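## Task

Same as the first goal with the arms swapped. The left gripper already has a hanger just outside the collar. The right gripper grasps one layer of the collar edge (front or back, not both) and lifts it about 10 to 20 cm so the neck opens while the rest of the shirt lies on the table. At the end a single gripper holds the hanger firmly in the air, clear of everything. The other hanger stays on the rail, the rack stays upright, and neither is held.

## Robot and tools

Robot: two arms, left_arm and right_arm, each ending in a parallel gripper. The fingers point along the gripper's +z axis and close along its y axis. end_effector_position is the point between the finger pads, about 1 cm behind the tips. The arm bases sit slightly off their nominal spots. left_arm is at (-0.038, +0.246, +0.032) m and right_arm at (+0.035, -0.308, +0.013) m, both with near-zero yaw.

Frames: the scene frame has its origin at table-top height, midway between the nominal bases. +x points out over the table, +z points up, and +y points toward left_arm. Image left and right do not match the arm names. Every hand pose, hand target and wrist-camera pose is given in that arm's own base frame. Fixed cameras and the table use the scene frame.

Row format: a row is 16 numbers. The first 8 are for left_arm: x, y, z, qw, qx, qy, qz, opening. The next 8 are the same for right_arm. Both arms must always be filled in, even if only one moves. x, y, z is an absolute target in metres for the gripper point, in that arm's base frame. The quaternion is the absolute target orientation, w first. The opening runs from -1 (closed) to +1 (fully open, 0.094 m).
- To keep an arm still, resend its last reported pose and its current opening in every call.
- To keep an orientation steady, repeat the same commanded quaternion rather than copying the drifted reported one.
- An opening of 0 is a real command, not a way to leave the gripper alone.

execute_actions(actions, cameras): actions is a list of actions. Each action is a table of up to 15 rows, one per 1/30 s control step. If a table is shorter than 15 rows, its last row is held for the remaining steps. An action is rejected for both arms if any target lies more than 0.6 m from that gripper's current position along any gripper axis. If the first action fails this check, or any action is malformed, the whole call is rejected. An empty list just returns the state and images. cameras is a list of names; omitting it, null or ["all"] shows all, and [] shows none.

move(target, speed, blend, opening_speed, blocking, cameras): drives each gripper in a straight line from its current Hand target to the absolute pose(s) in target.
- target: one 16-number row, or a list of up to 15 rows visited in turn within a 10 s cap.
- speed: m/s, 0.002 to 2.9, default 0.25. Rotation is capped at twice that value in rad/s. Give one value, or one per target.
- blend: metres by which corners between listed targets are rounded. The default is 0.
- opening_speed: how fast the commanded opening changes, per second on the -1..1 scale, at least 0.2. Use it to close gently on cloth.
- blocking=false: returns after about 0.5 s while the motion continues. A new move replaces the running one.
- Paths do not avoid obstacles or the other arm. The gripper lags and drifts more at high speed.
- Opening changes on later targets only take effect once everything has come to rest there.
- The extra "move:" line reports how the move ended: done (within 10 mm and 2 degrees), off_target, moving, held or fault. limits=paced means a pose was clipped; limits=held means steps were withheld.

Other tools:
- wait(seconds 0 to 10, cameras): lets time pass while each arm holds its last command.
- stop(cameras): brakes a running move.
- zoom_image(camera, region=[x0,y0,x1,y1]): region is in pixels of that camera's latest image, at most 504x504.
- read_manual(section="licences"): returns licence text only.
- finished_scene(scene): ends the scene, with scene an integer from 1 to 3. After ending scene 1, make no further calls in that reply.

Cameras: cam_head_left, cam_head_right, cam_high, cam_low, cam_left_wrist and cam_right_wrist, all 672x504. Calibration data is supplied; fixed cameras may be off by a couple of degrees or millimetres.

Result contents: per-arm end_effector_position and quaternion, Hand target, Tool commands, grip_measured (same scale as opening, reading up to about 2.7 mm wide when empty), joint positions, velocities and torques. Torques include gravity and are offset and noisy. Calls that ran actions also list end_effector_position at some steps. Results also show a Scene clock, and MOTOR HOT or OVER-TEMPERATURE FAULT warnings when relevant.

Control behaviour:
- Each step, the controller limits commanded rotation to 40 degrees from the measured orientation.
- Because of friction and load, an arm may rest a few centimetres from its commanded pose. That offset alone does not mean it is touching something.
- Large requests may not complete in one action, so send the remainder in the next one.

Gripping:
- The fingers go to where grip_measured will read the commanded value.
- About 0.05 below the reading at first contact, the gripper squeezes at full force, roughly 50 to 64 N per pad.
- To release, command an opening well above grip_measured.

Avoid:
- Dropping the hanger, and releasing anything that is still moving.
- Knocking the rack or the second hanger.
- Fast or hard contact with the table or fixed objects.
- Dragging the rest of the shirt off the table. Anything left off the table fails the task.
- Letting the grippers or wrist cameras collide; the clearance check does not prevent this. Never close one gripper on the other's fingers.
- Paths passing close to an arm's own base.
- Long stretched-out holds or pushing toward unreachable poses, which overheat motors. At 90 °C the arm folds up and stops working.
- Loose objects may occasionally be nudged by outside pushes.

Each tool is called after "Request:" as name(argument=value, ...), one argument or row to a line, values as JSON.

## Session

Request:
execute_actions(
  actions=[],
)

Request:
zoom_image(
  camera="cam_head_left",
  region=[200, 60, 500, 300],
)

Request:
zoom_image(
  camera="cam_high",
  region=[260, 130, 540, 370],
)

Scene clock: 0.00 s.
left_arm: end_effector_position=(+0.4126, -0.0220, +0.1486) grip_measured=-0.826 end_effector_quat_wxyz=(+0.444, +0.491, +0.669, -0.338) | right_arm: end_effector_position=(+0.3837, +0.0011, +0.4072) grip_measured=+1.000 end_effector_quat_wxyz=(+0.707, +0.000, +0.707, +0.000)
Joint positions: left_arm=[0.359 2.119 1.646 -1.273 1.178 1.745 0.008] | right_arm=[0 1.047 1.047 0 0 0 0.094]
Joint velocities: within noise
Joint torques (N m): no reading
Motor temperatures (°C): left_arm=[27 27 27 31 28 29 25] | right_arm=[28 33 28 30 26 26 27]
Heat: left arm: 31 °C; right arm: 33 °C.
Hand target: left_arm +0.4153, -0.0238, +0.1650; +0.465, +0.489, +0.657, -0.337 | right_arm +0.3810, +0.0011, +0.4136; +0.712, +0.000, +0.702, +0.000
Tool commands: left_gripper/opening=-1.0 right_gripper/opening=+1.0
camera_calibration:
cam_left_wrist: T_world_to_cam=[[-0.95615, -0.292874, 0.00157487, 0.388462], [-0.214394, 0.696252, -0.685032, 0.242904], [0.199532, -0.655331, -0.728511, 0.098304], [0, 0, 0, 1]] pos_world=[0.40389, 0.00906947, 0.237401]
cam_right_wrist: T_world_to_cam=[[0.00688815, -0.999976, -0.000742763, 0.000854047], [-0.439105, -0.00235735, -0.898433, 0.569778], [0.89841, 0.00651469, -0.43911, -0.0839137], [0, 0, 0, 1]] pos_world=[0.325575, 0.00274387, 0.475061]

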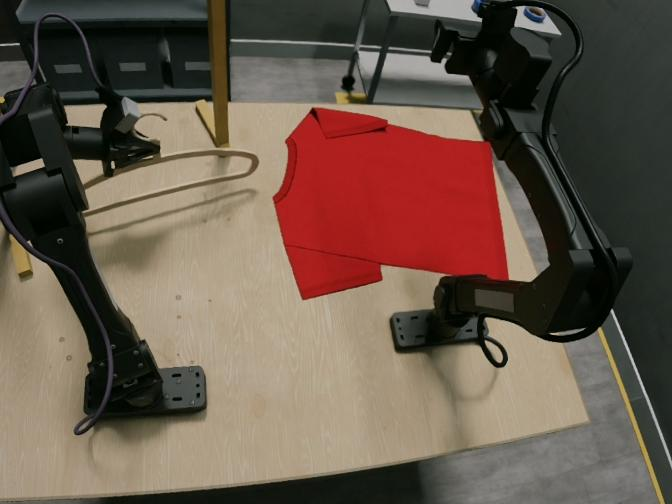

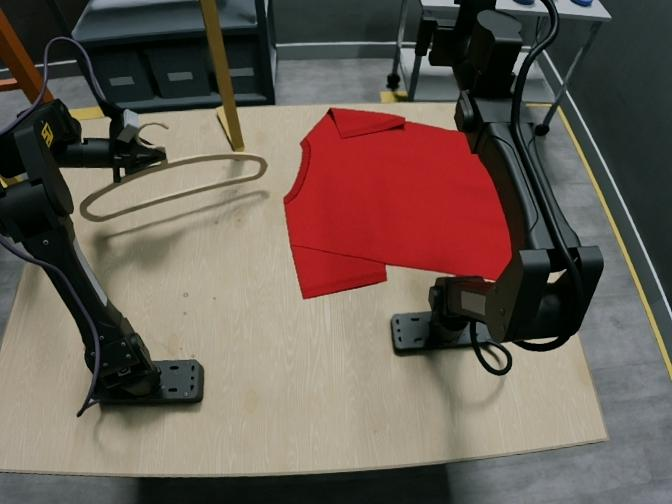

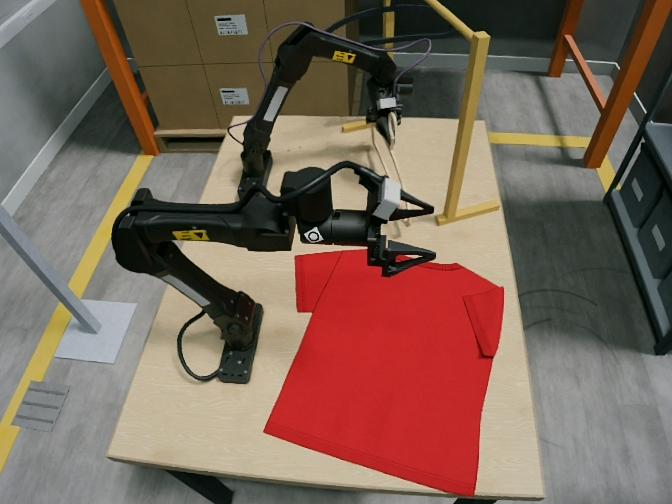

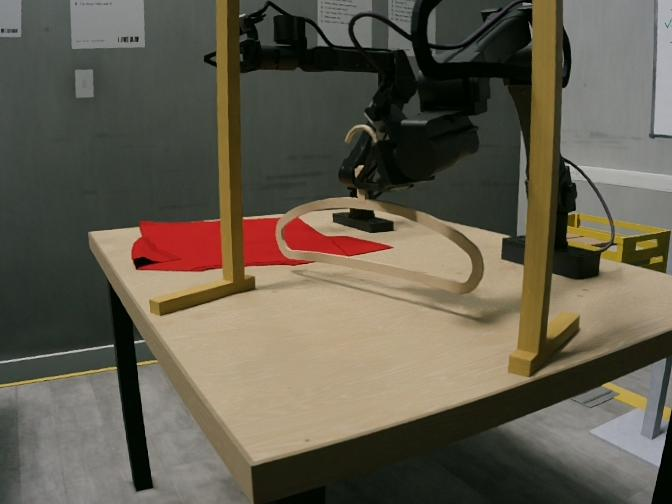

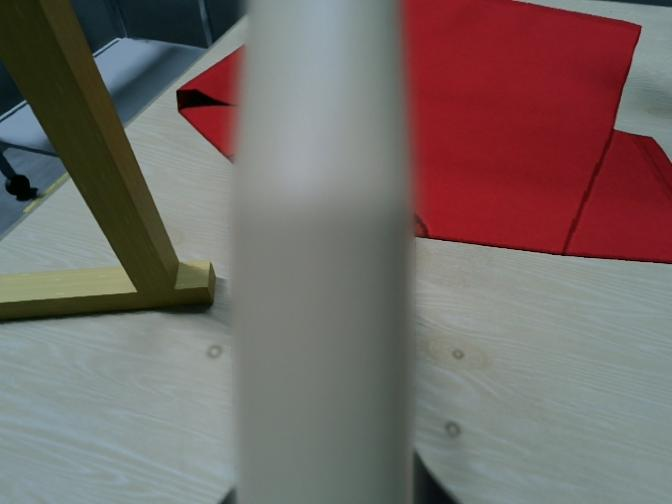

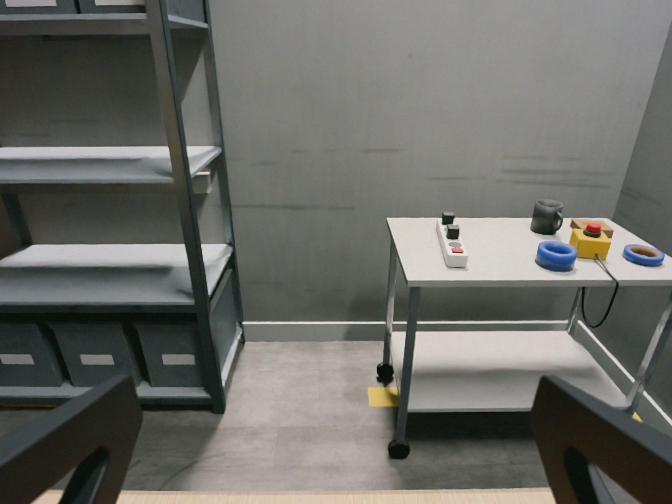

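Scaled by 1.680 from the camera's 672x504 image, which has a finer 960x720 frame.

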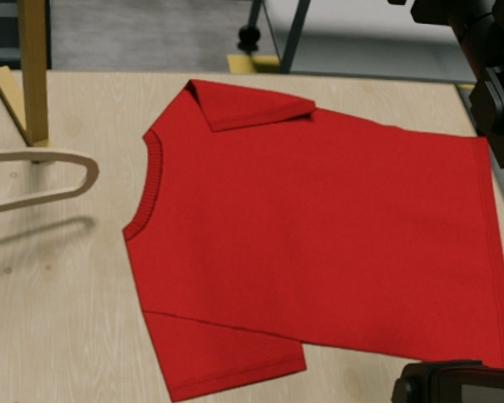

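Scaled by 1.800 from the camera's 672x504 image, which has a finer 960x720 frame.

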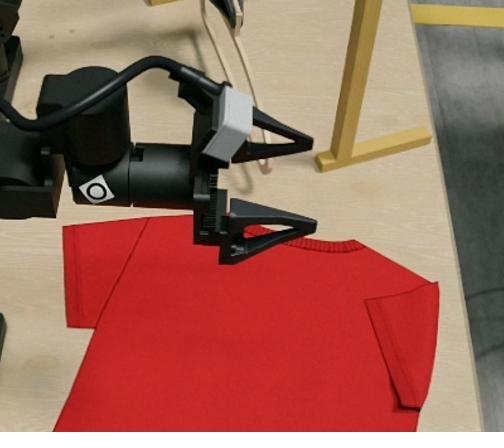

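Request:
move(
  target=[0.325,0.026,0.165,0.444,0.491,0.669,-0.338,-1,0.408,0.318,0.19,0.171,-0.223,0.946,-0.163,0.7],
)

Request:
zoom_image(
  camera="cam_right_wrist",
  region=[200, 0, 500, 504],
)

Scene clock: 4.53 s.
left_arm: end_effector_position=(+0.3281, +0.0278, +0.1483) grip_measured=-0.826 end_effector_quat_wxyz=(+0.422, +0.480, +0.697, -0.324) | right_arm: end_effector_position=(+0.4069, +0.3148, +0.1979) grip_measured=+0.702 end_effector_quat_wxyz=(+0.246, -0.233, +0.932, -0.127)
Joint positions: left_arm=[0.578 1.979 1.446 -1.536 1.055 2.078 0.008] | right_arm=[0.819 2.45 2.753 -1.571 0.48 0.254 0.08]
Joint velocities: within noise
Joint torques (N m): left_arm=[0.38 -12.25 4.72 -0.59 0.75 0.07] | right_arm=[0.21 -12 7.19 0.84 0.27 -0.03]
Motor temperatures (°C): left_arm=[27 29 27 31 28 29 25] | right_arm=[28 33 29 30 26 26 27]
Heat: left arm: 31 °C; right arm: 33 °C.
Hand target: left_arm +0.3254, +0.0255, +0.1643; +0.437, +0.478, +0.693, -0.317 | right_arm +0.4076, +0.3174, +0.1896; +0.240, -0.237, +0.932, -0.130
Off the commanded pose: left_arm 0.017 m, 5 deg | right_arm 0.009 m, 10 deg.
joint sent to its limit (left arm) — joint 4 (wrist pitch), lower limit; joint 6 (wrist roll), upper limit. The joint targets are off in orientation, not in position.
joint sent to its limit (right arm) — joint 4 (wrist pitch), lower limit. The joint targets are off in orientation, not in position.
move: off_target (left_arm, right_arm)
camera_calibration:
cam_left_wrist: T_world_to_cam=[[-0.942498, -0.332516, 0.0336253, 0.31404], [-0.276279, 0.718555, -0.638239, 0.202642], [0.188063, -0.610829, -0.769104, 0.156138], [0, 0, 0, 1]] pos_world=[0.322604, 0.0541872, 0.238861]
cam_right_wrist: T_world_to_cam=[[0.374976, -0.860208, 0.345594, 0.051891], [-0.918511, -0.395183, 0.0129653, 0.531056], [0.12542, -0.322293, -0.938295, 0.318088], [0, 0, 0, 1]] pos_world=[0.428428, 0.357019, 0.273641]

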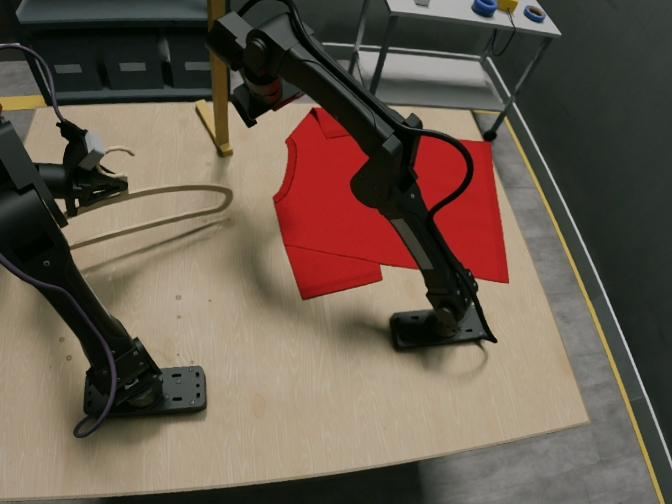

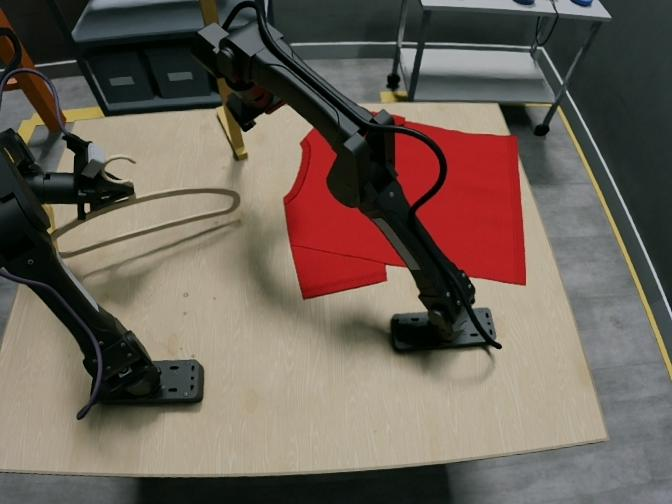

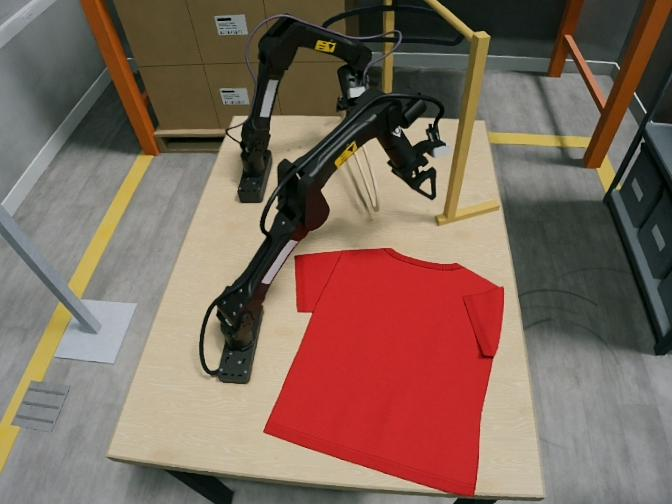

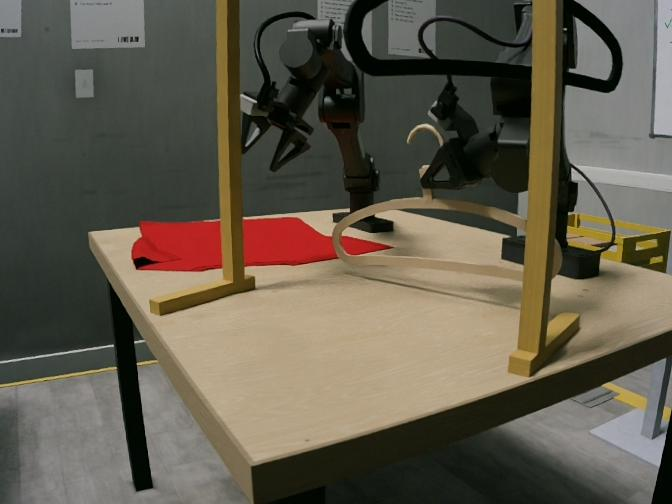

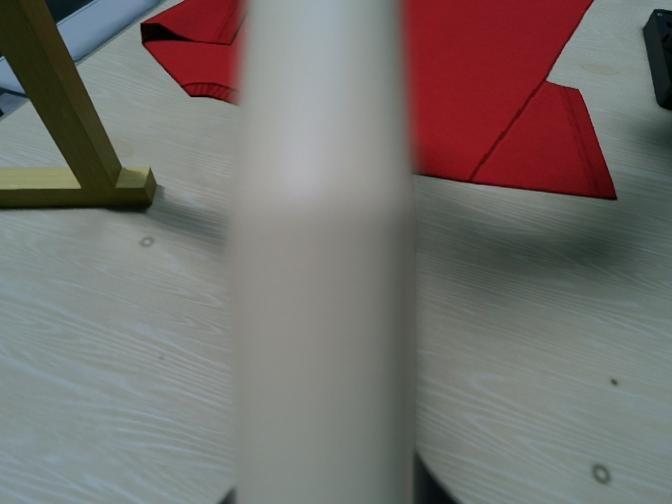

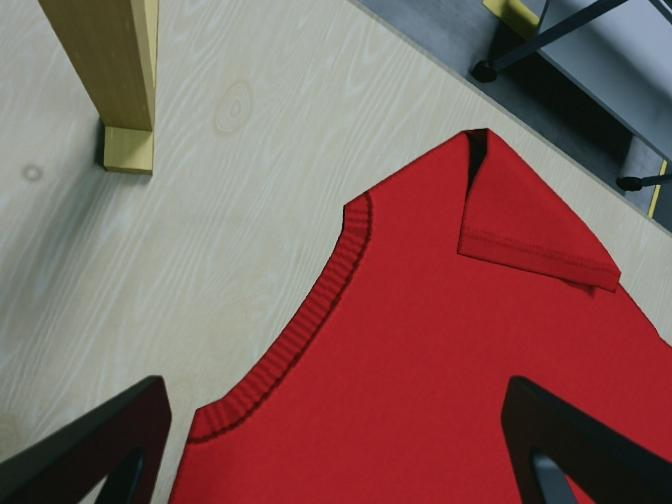

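Scaled by 1.000.

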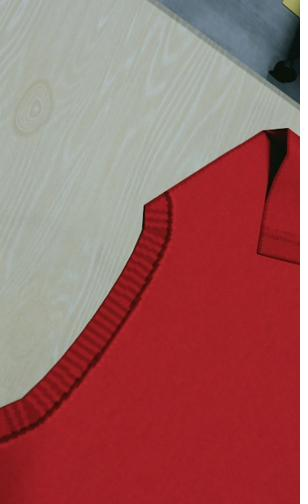

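Request:
move(
  target=[0.325,0.026,0.165,0.444,0.491,0.669,-0.338,-1,0.414,0.288,0.075,-0.019,0.109,0.979,-0.172,0.3],
  cameras=["cam_right_wrist","cam_high","cam_head_right","cam_low"],
)

Scene clock: 8.23 s.
left_arm: end_effector_position=(+0.3280, +0.0278, +0.1482) grip_measured=-0.826 end_effector_quat_wxyz=(+0.422, +0.480, +0.697, -0.324) | right_arm: end_effector_position=(+0.4165, +0.2928, +0.0973) grip_measured=+0.302 end_effector_quat_wxyz=(+0.119, +0.089, +0.988, -0.048)
Joint positions: left_arm=[0.578 1.979 1.446 -1.536 1.054 2.078 0.008] | right_arm=[0.694 2.591 2.695 -1.572 0.236 0.862 0.061]
Joint velocities: within noise
Joint torques (N m): left_arm=[0.49 -12.29 4.63 -0.64 0.78 0.06] | right_arm=[-0.32 -12.44 4.45 0.48 0.17 0.06]
Motor temperatures (°C): left_arm=[27 30 28 31 28 29 25] | right_arm=[28 34 29 30 26 26 27]
Heat: left arm: 31 °C; right arm: 34 °C.
Hand target: left_arm +0.3254, +0.0255, +0.1643; +0.437, +0.478, +0.693, -0.317 | right_arm +0.4132, +0.2873, +0.0753; +0.097, +0.091, +0.989, -0.069
Off the commanded pose: left_arm 0.017 m, 5 deg | right_arm 0.023 m, 21 deg.
joint sent to its limit (left arm) — joint 4 (wrist pitch), lower limit; joint 6 (wrist roll), upper limit. The joint targets are off in orientation, not in position.
joint sent to its limit (right arm) — joint 4 (wrist pitch), lower limit. The joint targets are off in orientation, not in position.
move: off_target (left_arm, right_arm)
camera_calibration:
cam_right_wrist: T_world_to_cam=[[-0.186887, -0.980065, 0.0674295, 0.360252], [-0.958374, 0.196971, 0.206692, 0.356809], [-0.215854, -0.0259946, -0.97608, 0.274541], [0, 0, 0, 1]] pos_world=[0.468544, 0.289926, 0.169932]
Images, in order (width x height): cam_head_right 672x504, cam_high 672x504, cam_low 672x504, cam_right_wrist 672x504.

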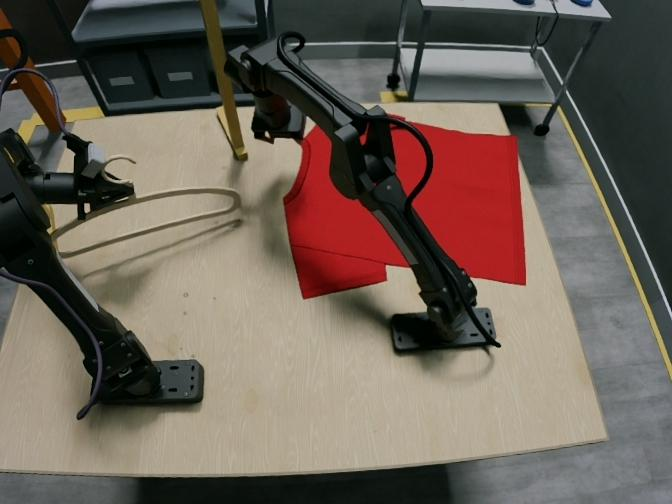

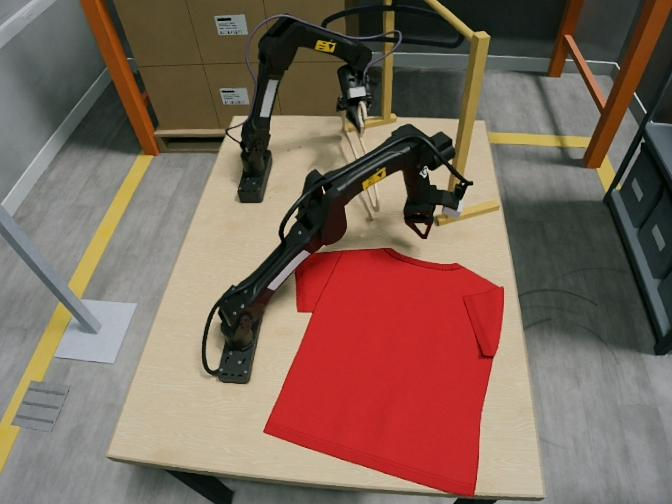

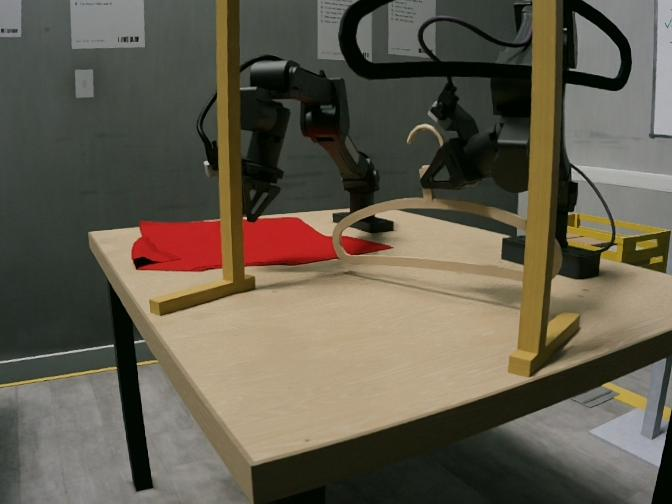

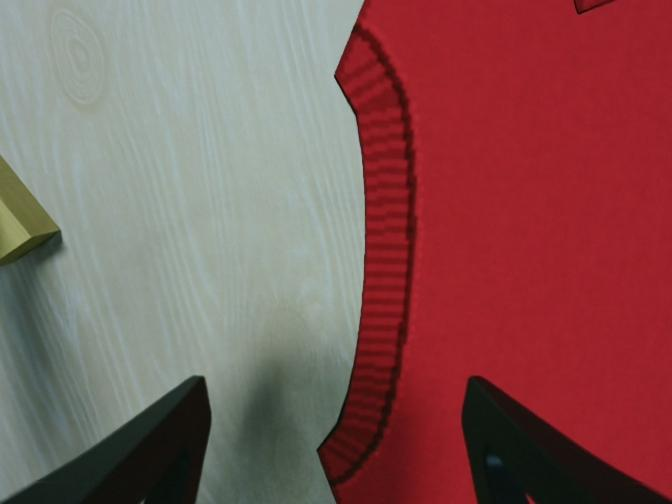

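Request:
move(
  target=[0.325,0.026,0.165,0.444,0.491,0.669,-0.338,-1,0.432,0.282,0.025,-0.019,0.109,0.979,-0.172,0.3],
  cameras=["cam_right_wrist","cam_low"],
  speed=0.12,
)

Scene clock: 10.23 s.
left_arm: end_effector_position=(+0.3279, +0.0278, +0.1481) grip_measured=-0.826 end_effector_quat_wxyz=(+0.422, +0.480, +0.697, -0.324) | right_arm: end_effector_position=(+0.4300, +0.2849, +0.0383) grip_measured=+0.302 end_effector_quat_wxyz=(+0.089, +0.095, +0.989, -0.076)
Joint positions: left_arm=[0.578 1.979 1.446 -1.536 1.054 2.078 0.008] | right_arm=[0.664 2.758 2.785 -1.572 0.233 0.853 0.061]
Joint velocities: within noise
Joint torques (N m): left_arm=[0.43 -12.29 4.81 -0.64 0.79 0.08] | right_arm=[-0.44 -12.98 7.47 0.33 0.16 -0.06]
Motor temperatures (°C): left_arm=[27 30 28 31 28 29 25] | right_arm=[28 34 29 30 26 26 27]
Heat: left arm: 31 °C; right arm: 34 °C.
Hand target: left_arm +0.3254, +0.0255, +0.1642; +0.437, +0.478, +0.693, -0.317 | right_arm +0.4311, +0.2814, +0.0248; +0.081, +0.095, +0.989, -0.084
Off the commanded pose: left_arm 0.017 m, 5 deg | right_arm 0.014 m, 17 deg.
joint sent to its limit (left arm) — joint 4 (wrist pitch), lower limit; joint 6 (wrist roll), upper limit. The joint targets are off in orientation, not in position.
joint sent to its limit (right arm) — joint 4 (wrist pitch), lower limit. The joint targets are off in orientation, not in position.
move: off_target (left_arm, right_arm)
camera_calibration:
cam_right_wrist: T_world_to_cam=[[-0.200984, -0.971446, 0.126087, 0.360397], [-0.939417, 0.227622, 0.256288, 0.364749], [-0.277671, -0.0669385, -0.958341, 0.257244], [0, 0, 0, 1]] pos_world=[0.486515, 0.284301, 0.107605]
Images, in order (width x height): cam_low 672x504, cam_right_wrist 672x504.

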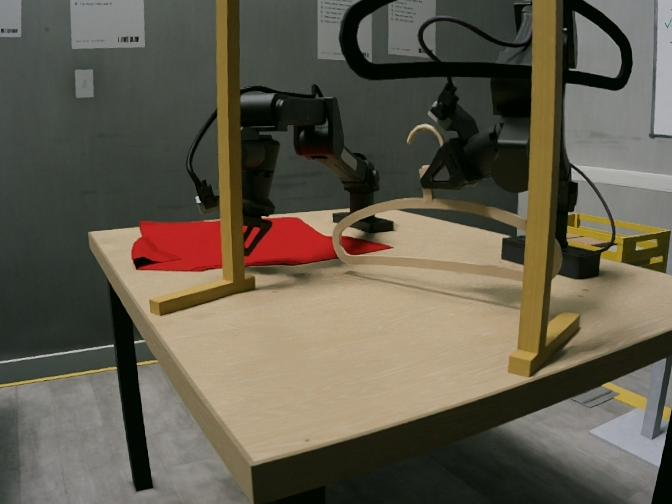

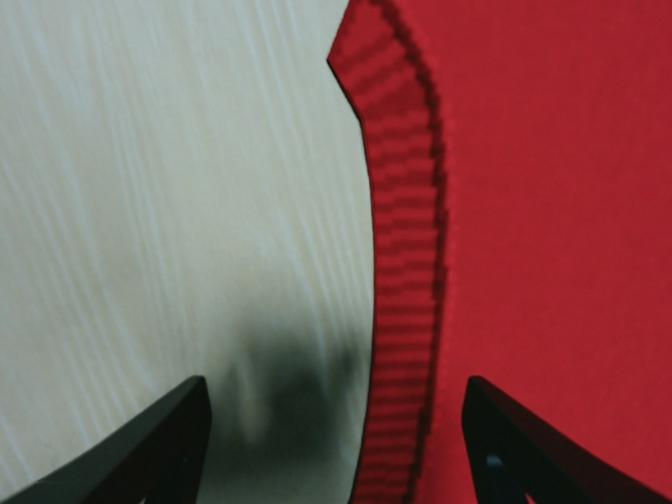

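Request:
move(
  target=[0.325,0.026,0.165,0.444,0.491,0.669,-0.338,-1,0.433,0.268,0.0,-0.019,0.109,0.979,-0.172,0.3],
  cameras=["cam_right_wrist","cam_low"],
  speed=0.08,
)

Scene clock: 12.47 s.
left_arm: end_effector_position=(+0.3279, +0.0278, +0.1481) grip_measured=-0.826 end_effector_quat_wxyz=(+0.422, +0.480, +0.697, -0.324) | right_arm: end_effector_position=(+0.4331, +0.2729, +0.0171) grip_measured=+0.302 end_effector_quat_wxyz=(+0.072, +0.099, +0.988, -0.091)
Joint positions: left_arm=[0.578 1.979 1.446 -1.536 1.054 2.078 0.008] | right_arm=[0.642 2.801 2.785 -1.572 0.233 0.843 0.061]
Joint velocities: within noise
Joint torques (N m): left_arm=[0.47 -12.26 4.7 -0.62 0.77 0.09] | right_arm=[-0.49 -12.98 6.68 0.26 0.18 -0.02]
Motor temperatures (°C): left_arm=[27 31 28 31 28 29 25] | right_arm=[28 34 29 30 26 26 27]
Heat: left arm: 31 °C; right arm: 34 °C.
Hand target: left_arm +0.3254, +0.0255, +0.1642; +0.437, +0.478, +0.693, -0.317 | right_arm +0.4321, +0.2674, +0.0001; +0.059, +0.098, +0.988, -0.105
Off the commanded pose: left_arm 0.017 m, 5 deg | right_arm 0.018 m, 14 deg.
joint sent to its limit (left arm) — joint 4 (wrist pitch), lower limit; joint 6 (wrist roll), upper limit. The joint targets are off in orientation, not in position.
joint sent to its limit (right arm) — joint 4 (wrist pitch), lower limit. The joint targets are off in orientation, not in position.
move: off_target (left_arm, right_arm)
camera_calibration:
cam_right_wrist: T_world_to_cam=[[-0.208296, -0.964864, 0.160159, 0.35286], [-0.926646, 0.247077, 0.283337, 0.364491], [-0.312953, -0.0893932, -0.945552, 0.258101], [0, 0, 0, 1]] pos_world=[0.492027, 0.273477, 0.0842607]
Images, in order (width x height): cam_low 672x504, cam_right_wrist 672x504.

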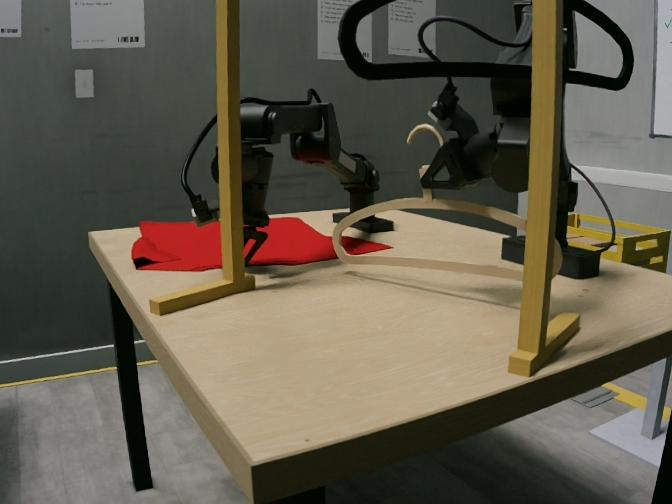

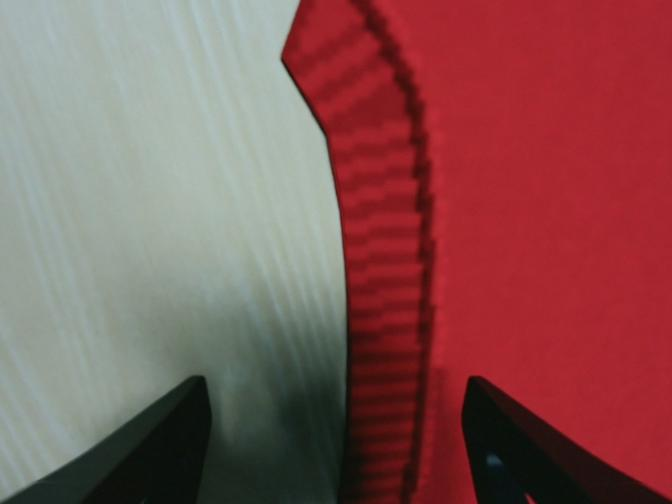

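Request:
move(
  target=[0.325,0.026,0.165,0.444,0.491,0.669,-0.338,-1,0.433,0.264,-0.012,-0.019,0.109,0.979,-0.172,0.3],
  cameras=["cam_right_wrist","cam_low"],
  speed=0.05,
)

Request:
zoom_image(
  camera="cam_low",
  region=[180, 190, 340, 310],
)

Scene clock: 15.03 s.
left_arm: end_effector_position=(+0.3279, +0.0278, +0.1481) grip_measured=-0.826 end_effector_quat_wxyz=(+0.422, +0.480, +0.697, -0.324) | right_arm: end_effector_position=(+0.4328, +0.2703, +0.0095) grip_measured=+0.302 end_effector_quat_wxyz=(+0.066, +0.099, +0.988, -0.097)
Joint positions: left_arm=[0.578 1.979 1.446 -1.536 1.054 2.078 0.008] | right_arm=[0.638 2.817 2.785 -1.572 0.233 0.842 0.061]
Joint velocities: within noise
Joint torques (N m): left_arm=[0.38 -12.27 4.74 -0.63 0.76 0.08] | right_arm=[-0.65 -12.01 7.04 0.22 0.18 -0.05]
Motor temperatures (°C): left_arm=[27 31 28 31 28 29 26] | right_arm=[28 35 29 30 26 26 27]
Heat: left arm: 31 °C; right arm: 35 °C.
Hand target: left_arm +0.3254, +0.0255, +0.1642; +0.437, +0.478, +0.693, -0.317 | right_arm +0.4318, +0.2633, -0.0117; +0.051, +0.099, +0.987, -0.112
Off the commanded pose: left_arm 0.017 m, 5 deg | right_arm 0.022 m, 13 deg.
joint sent to its limit (left arm) — joint 4 (wrist pitch), lower limit; joint 6 (wrist roll), upper limit. The joint targets are off in orientation, not in position.
joint sent to its limit (right arm) — joint 4 (wrist pitch), lower limit. The joint targets are off in orientation, not in position.
move: off_target (left_arm, right_arm)
camera_calibration:
cam_right_wrist: T_world_to_cam=[[-0.209081, -0.962684, 0.17183, 0.351154], [-0.922238, 0.252548, 0.29274, 0.36352], [-0.325212, -0.0972614, -0.940626, 0.257954], [0, 0, 0, 1]] pos_world=[0.492561, 0.271333, 0.0758829]
Images, in order (width x height): cam_low 672x504, cam_right_wrist 672x504.

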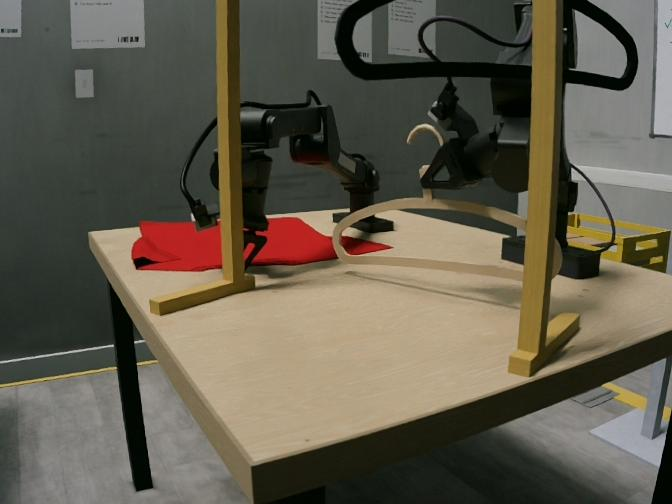

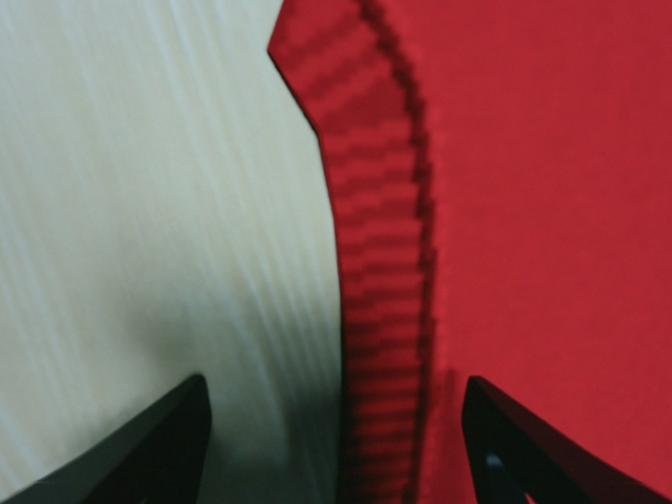

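Scaled by 3.150 from the camera's 672x504 image, which has a finer 960x720 frame.

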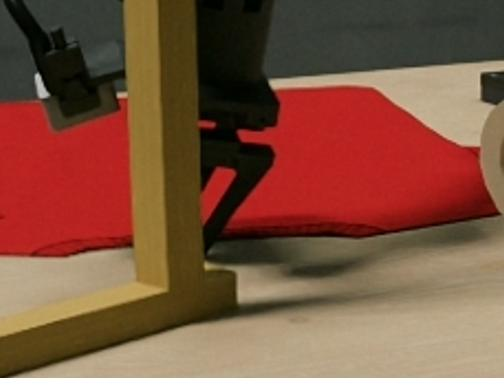

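Request:
move(
  target=[
    [0.325,0.026,0.165,0.444,0.491,0.669,-0.338,-1,0.433,0.261,-0.020,-0.019,0.109,0.979,-0.172,0.0],
    [0.325,0.026,0.165,0.444,0.491,0.669,-0.338,-1,0.433,0.261,-0.022,-0.019,0.109,0.979,-0.172,-1],
  ],
  cameras=["cam_right_wrist","cam_low"],
  speed=0.05,
  opening_speed=1,
)

Request:
zoom_image(
  camera="cam_low",
  region=[180, 190, 340, 310],
)

Scene clock: 20.50 s.
left_arm: end_effector_position=(+0.3279, +0.0278, +0.1481) grip_measured=-0.826 end_effector_quat_wxyz=(+0.422, +0.480, +0.697, -0.324) | right_arm: end_effector_position=(+0.4331, +0.2691, +0.0037) grip_measured=-0.973 end_effector_quat_wxyz=(+0.062, +0.099, +0.988, -0.100)
Joint positions: left_arm=[0.578 1.979 1.446 -1.536 1.054 2.078 0.008] | right_arm=[0.635 2.836 2.799 -1.576 0.232 0.84 0.001]
Joint velocities: within noise
Joint torques (N m): left_arm=[0.42 -12.16 4.81 -0.62 0.78 0.08] | right_arm=[-0.83 -11.63 6.46 0.28 0.19 -0.03]
Motor temperatures (°C): left_arm=[27 32 28 31 28 29 26] | right_arm=[28 35 29 30 26 26 27]
Heat: left arm: 32 °C; right arm: 35 °C.
Hand target: left_arm +0.3254, +0.0255, +0.1643; +0.437, +0.478, +0.693, -0.317 | right_arm +0.4316, +0.2602, -0.0215; +0.044, +0.100, +0.987, -0.118
Off the commanded pose: left_arm 0.017 m, 5 deg | right_arm 0.027 m, 13 deg.
joint sent to its limit (left arm) — joint 4 (wrist pitch), lower limit; joint 6 (wrist roll), upper limit. The joint targets are off in orientation, not in position.
joint sent to its limit (right arm) — joint 4 (wrist pitch), lower limit. The joint targets are off in orientation, not in position.
move: off_target (left_arm, right_arm); target 2's new opening was sent with right_arm's hand 0.031 m and 13 deg from that target
camera_calibration:
cam_right_wrist: T_world_to_cam=[[-0.208505, -0.961706, 0.177895, 0.350459], [-0.919626, 0.254696, 0.299029, 0.364101], [-0.332887, -0.101247, -0.937515, 0.25687], [0, 0, 0, 1]] pos_world=[0.493418, 0.270311, 0.069598]
Images, in order (width x height): cam_low 672x504, cam_right_wrist 672x504.

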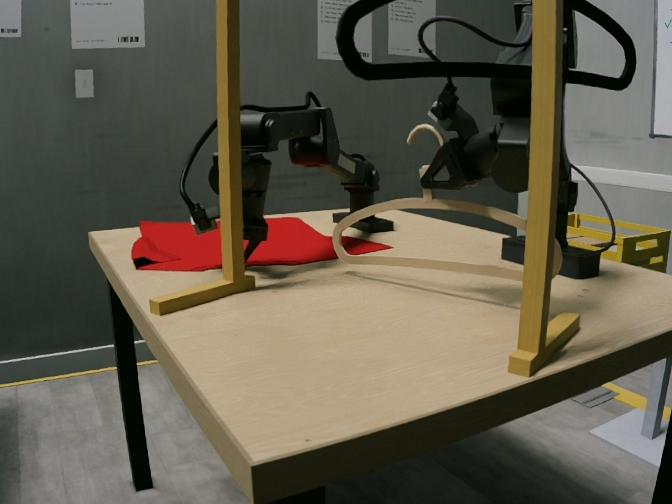

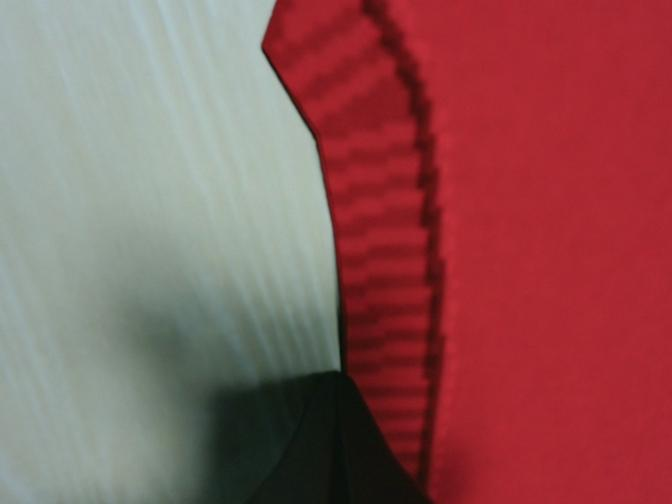

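Scaled by 3.150 from the camera's 672x504 image, which has a finer 960x720 frame.

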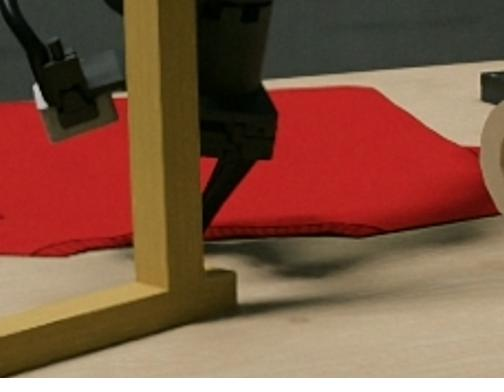

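Request:
move(
  target=[
    [0.325,0.026,0.165,0.444,0.491,0.669,-0.338,-1,0.434,0.262,0.012,0.062,0.099,0.988,-0.100,-0.2],
    [0.325,0.026,0.165,0.444,0.491,0.669,-0.338,-1,0.434,0.254,-0.010,0.062,0.099,0.988,-0.100,-0.2],
  ],
  cameras=["cam_right_wrist","cam_low"],
  speed=0.06,
)

Request:
zoom_image(
  camera="cam_low",
  region=[180, 190, 340, 310],
)

Scene clock: 22.57 s.
left_arm: end_effector_position=(+0.3279, +0.0278, +0.1481) grip_measured=-0.826 end_effector_quat_wxyz=(+0.422, +0.480, +0.697, -0.324) | right_arm: end_effector_position=(+0.4321, +0.2599, +0.0057) grip_measured=-0.202 end_effector_quat_wxyz=(+0.070, +0.094, +0.988, -0.099)
Joint positions: left_arm=[0.578 1.979 1.446 -1.536 1.054 2.078 0.008] | right_arm=[0.625 2.688 2.514 -1.423 0.242 0.819 0.037]
Joint velocities: within noise
Joint torques (N m): left_arm=[0.39 -12.25 4.75 -0.61 0.76 0.08] | right_arm=[-1.1 -15.53 2.65 0.73 0.07 -0.02]
Motor temperatures (°C): left_arm=[27 32 28 31 28 29 26] | right_arm=[28 35 29 30 26 26 27]
Heat: left arm: 32 °C; right arm: 35 °C.
Hand target: left_arm +0.3255, +0.0255, +0.1643; +0.437, +0.478, +0.693, -0.317 | right_arm +0.4336, +0.2538, -0.0097; +0.061, +0.099, +0.988, -0.101
Off the commanded pose: left_arm 0.017 m, 5 deg | right_arm 0.017 m, 1 deg.
joint sent to its limit (left arm) — joint 4 (wrist pitch), lower limit; joint 6 (wrist roll), upper limit. The joint targets are off in orientation, not in position.
move: off_target (left_arm, right_arm)
camera_calibration:
cam_right_wrist: T_world_to_cam=[[-0.20033, -0.963772, 0.176102, 0.338169], [-0.926667, 0.244745, 0.285285, 0.370564], [-0.31805, -0.106037, -0.942126, 0.252341], [0, 0, 0, 1]] pos_world=[0.491392, 0.261982, 0.0724679]
Images, in order (width x height): cam_low 672x504, cam_right_wrist 672x504.

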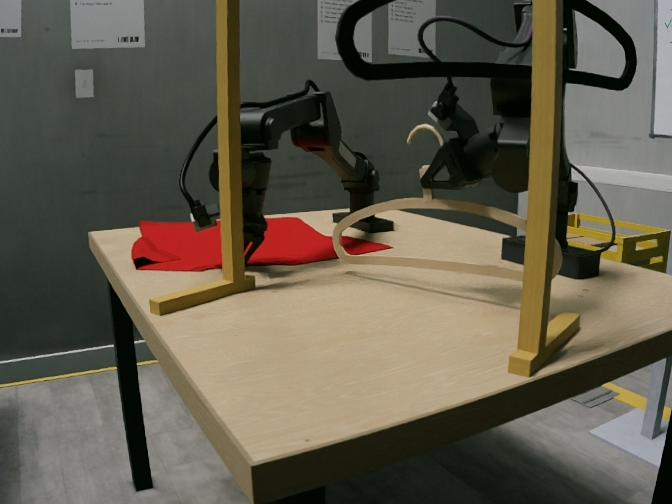

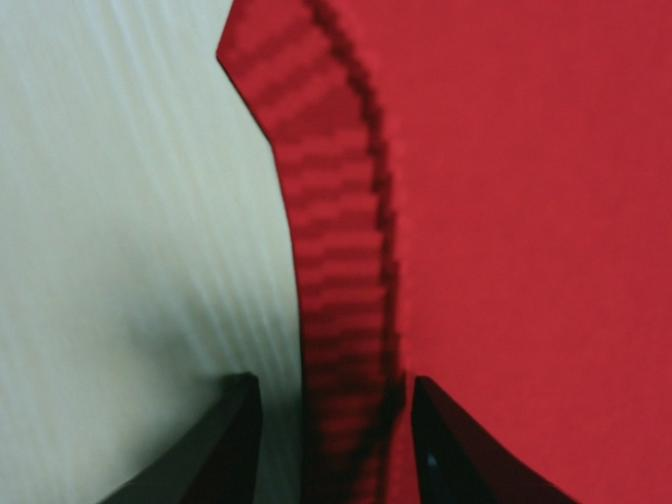

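Scaled by 3.150 from the camera's 672x504 image, which has a finer 960x720 frame.

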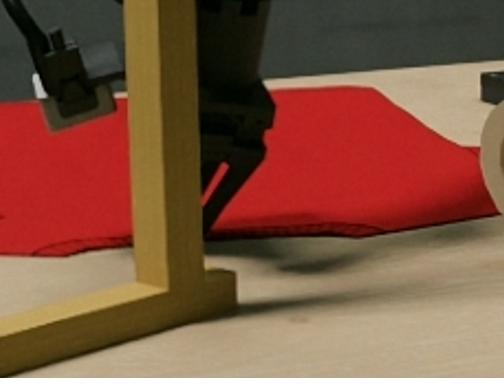

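Request:
move(
  target=[0.325,0.026,0.165,0.444,0.491,0.669,-0.338,-1,0.4345,0.250,-0.022,0.062,0.099,0.988,-0.100,-0.2],
  cameras=["cam_right_wrist","cam_low"],
  speed=0.05,
)

Request:
zoom_image(
  camera="cam_low",
  region=[180, 190, 340, 310],
)

Scene clock: 23.73 s.
left_arm: end_effector_position=(+0.3279, +0.0278, +0.1481) grip_measured=-0.826 end_effector_quat_wxyz=(+0.422, +0.480, +0.697, -0.324) | right_arm: end_effector_position=(+0.4321, +0.2596, +0.0049) grip_measured=-0.202 end_effector_quat_wxyz=(+0.075, +0.093, +0.989, -0.091)
Joint positions: left_arm=[0.578 1.979 1.446 -1.536 1.054 2.078 0.008] | right_arm=[0.623 2.645 2.428 -1.361 0.237 0.811 0.037]
Joint velocities: within noise
Joint torques (N m): left_arm=[0.32 -12.25 4.74 -0.62 0.76 0.07] | right_arm=[-1.44 -13.65 2.3 0.87 0.12 -0.01]
Motor temperatures (°C): left_arm=[27 32 28 32 28 29 26] | right_arm=[28 36 29 30 26 26 27]
Heat: left arm: 32 °C; right arm: 36 °C.
Hand target: left_arm +0.3255, +0.0255, +0.1643; +0.437, +0.478, +0.693, -0.317 | right_arm +0.4333, +0.2495, -0.0212; +0.061, +0.099, +0.988, -0.101
Off the commanded pose: left_arm 0.017 m, 5 deg | right_arm 0.029 m, 2 deg.
joint sent to its limit (left arm) — joint 4 (wrist pitch), lower limit; joint 6 (wrist roll), upper limit. The joint targets are off in orientation, not in position.
move: off_target (left_arm, right_arm)
camera_calibration:
cam_right_wrist: T_world_to_cam=[[-0.196964, -0.967229, 0.16023, 0.337443], [-0.931024, 0.235744, 0.278602, 0.375132], [-0.307245, -0.0943031, -0.946946, 0.24387], [0, 0, 0, 1]] pos_world=[0.490648, 0.260947, 0.0723509]
Images, in order (width x height): cam_low 672x504, cam_right_wrist 672x504.

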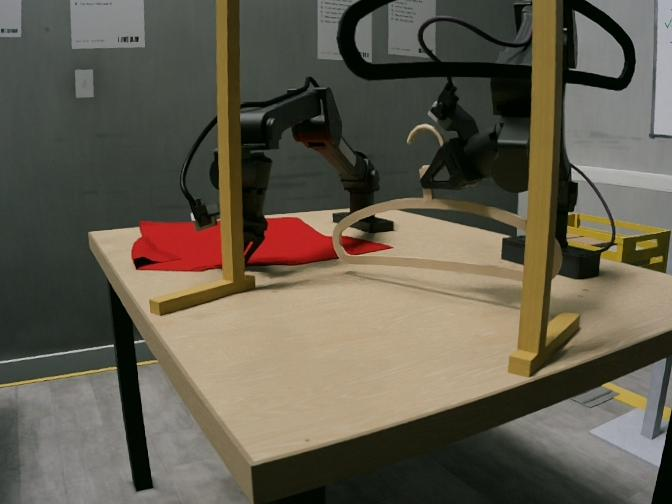

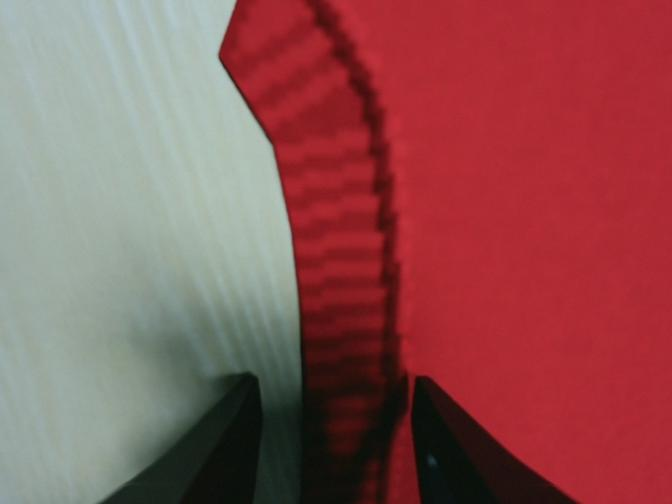

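Scaled by 3.150 from the camera's 672x504 image, which has a finer 960x720 frame.

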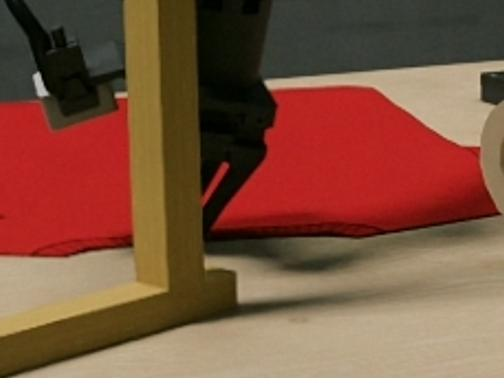

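Request:
move(
  target=[0.325,0.026,0.165,0.444,0.491,0.669,-0.338,-1,0.4345,0.256,-0.018,0.062,0.099,0.988,-0.100,-1],
  cameras=["cam_right_wrist"],
  speed=0.05,
  opening_speed=0.8,
)

Request:
move(
  target=[0.325,0.026,0.165,0.444,0.491,0.669,-0.338,-1,0.4345,0.26,0.04,0.1,0.092,0.988,-0.08,-1],
  cameras=["cam_right_wrist","cam_low"],
  speed=0.06,
)

Scene clock: 25.13 s.
left_arm: end_effector_position=(+0.3279, +0.0278, +0.1481) grip_measured=-0.826 end_effector_quat_wxyz=(+0.422, +0.480, +0.697, -0.324) | right_arm: end_effector_position=(+0.4350, +0.2651, +0.0039) grip_measured=-0.973 end_effector_quat_wxyz=(+0.078, +0.094, +0.989, -0.078)
Joint positions: left_arm=[0.578 1.979 1.446 -1.536 1.054 2.078 0.008] | right_arm=[0.623 2.644 2.426 -1.337 0.22 0.811 0.001]
Joint velocities: within noise
Joint torques (N m): left_arm=[0.49 -12.22 4.75 -0.6 0.77 0.09] | right_arm=[-0.69 -11.58 6.95 0.26 0.28 0.06]
Motor temperatures (°C): left_arm=[27 32 28 32 28 29 26] | right_arm=[28 36 29 30 26 26 27]
Heat: left arm: 32 °C; right arm: 36 °C.
Hand target: left_arm +0.3254, +0.0255, +0.1642; +0.437, +0.478, +0.693, -0.317 | right_arm +0.4338, +0.2557, -0.0174; +0.063, +0.099, +0.988, -0.099
Off the commanded pose: left_arm 0.017 m, 5 deg | right_arm 0.024 m, 3 deg.
joint sent to its limit (left arm) — joint 4 (wrist pitch), lower limit; joint 6 (wrist roll), upper limit. The joint targets are off in orientation, not in position.
move: off_target (left_arm, right_arm)
camera_calibration:
cam_right_wrist: T_world_to_cam=[[-0.198161, -0.971209, 0.13223, 0.345263], [-0.933401, 0.228155, 0.276961, 0.379872], [-0.299156, -0.0685411, -0.951739, 0.234003], [0, 0, 0, 1]] pos_world=[0.492994, 0.264692, 0.0718458]
Images, in order (width x height): cam_right_wrist 672x504.

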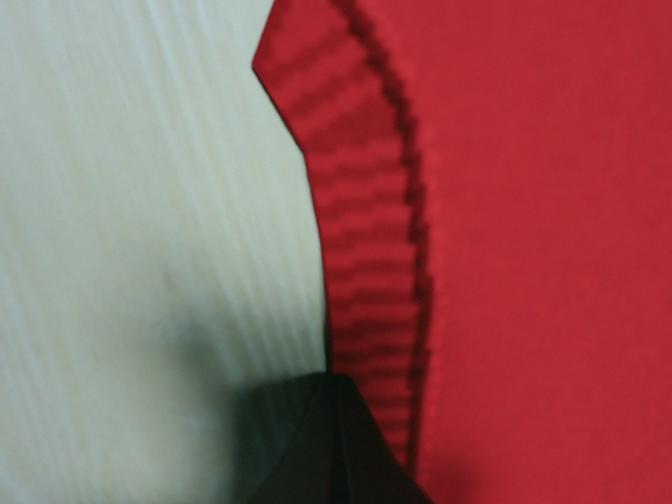

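Scene clock: 26.57 s.
left_arm: end_effector_position=(+0.3279, +0.0278, +0.1481) grip_measured=-0.826 end_effector_quat_wxyz=(+0.422, +0.480, +0.697, -0.324) | right_arm: end_effector_position=(+0.4323, +0.2607, +0.0117) grip_measured=-0.974 end_effector_quat_wxyz=(+0.078, +0.093, +0.989, -0.085)
Joint positions: left_arm=[0.578 1.979 1.446 -1.536 1.054 2.078 0.008] | right_arm=[0.623 2.629 2.426 -1.362 0.231 0.811 0.001]
Joint velocities: within noise
Joint torques (N m): left_arm=[0.43 -12.14 4.83 -0.63 0.76 0.06] | right_arm=[0.31 -21.67 5.12 0.28 0.36 -0.04]
Motor temperatures (°C): left_arm=[27 32 28 32 28 29 26] | right_arm=[28 36 29 30 26 26 27]
Heat: left arm: 32 °C; right arm: 36 °C.
Hand target: left_arm +0.3254, +0.0255, +0.1642; +0.437, +0.478, +0.693, -0.317 | right_arm +0.4344, +0.2599, +0.0393; +0.099, +0.092, +0.988, -0.080
Off the commanded pose: left_arm 0.017 m, 5 deg | right_arm 0.028 m, 3 deg.
joint sent to its limit (left arm) — joint 4 (wrist pitch), lower limit; joint 6 (wrist roll), upper limit. The joint targets are off in orientation, not in position.
move: off_target (left_arm, right_arm)
camera_calibration:
cam_right_wrist: T_world_to_cam=[[-0.197987, -0.969025, 0.147619, 0.338583], [-0.932834, 0.232521, 0.275234, 0.374887], [-0.301033, -0.0832116, -0.949976, 0.244959], [0, 0, 0, 1]] pos_world=[0.490484, 0.261309, 0.0795426]
Images, in order (width x height): cam_low 672x504, cam_right_wrist 672x504.

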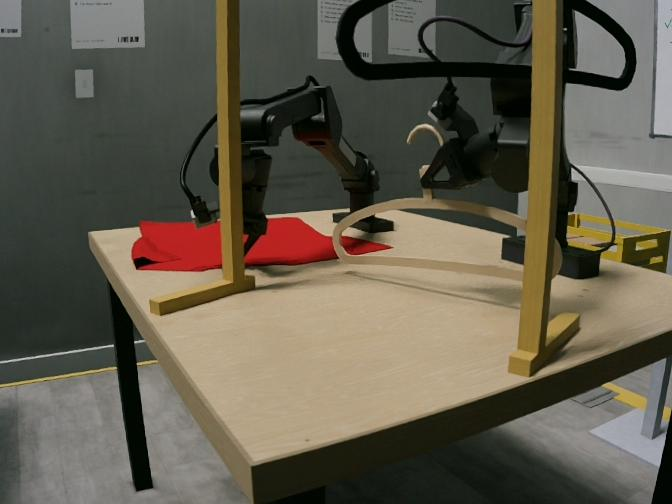

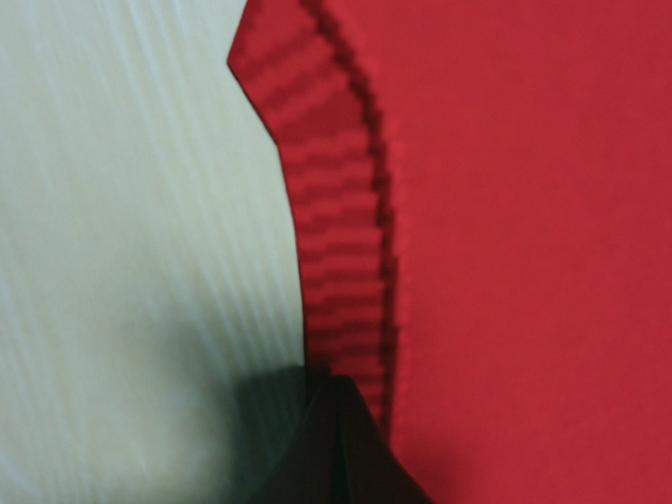

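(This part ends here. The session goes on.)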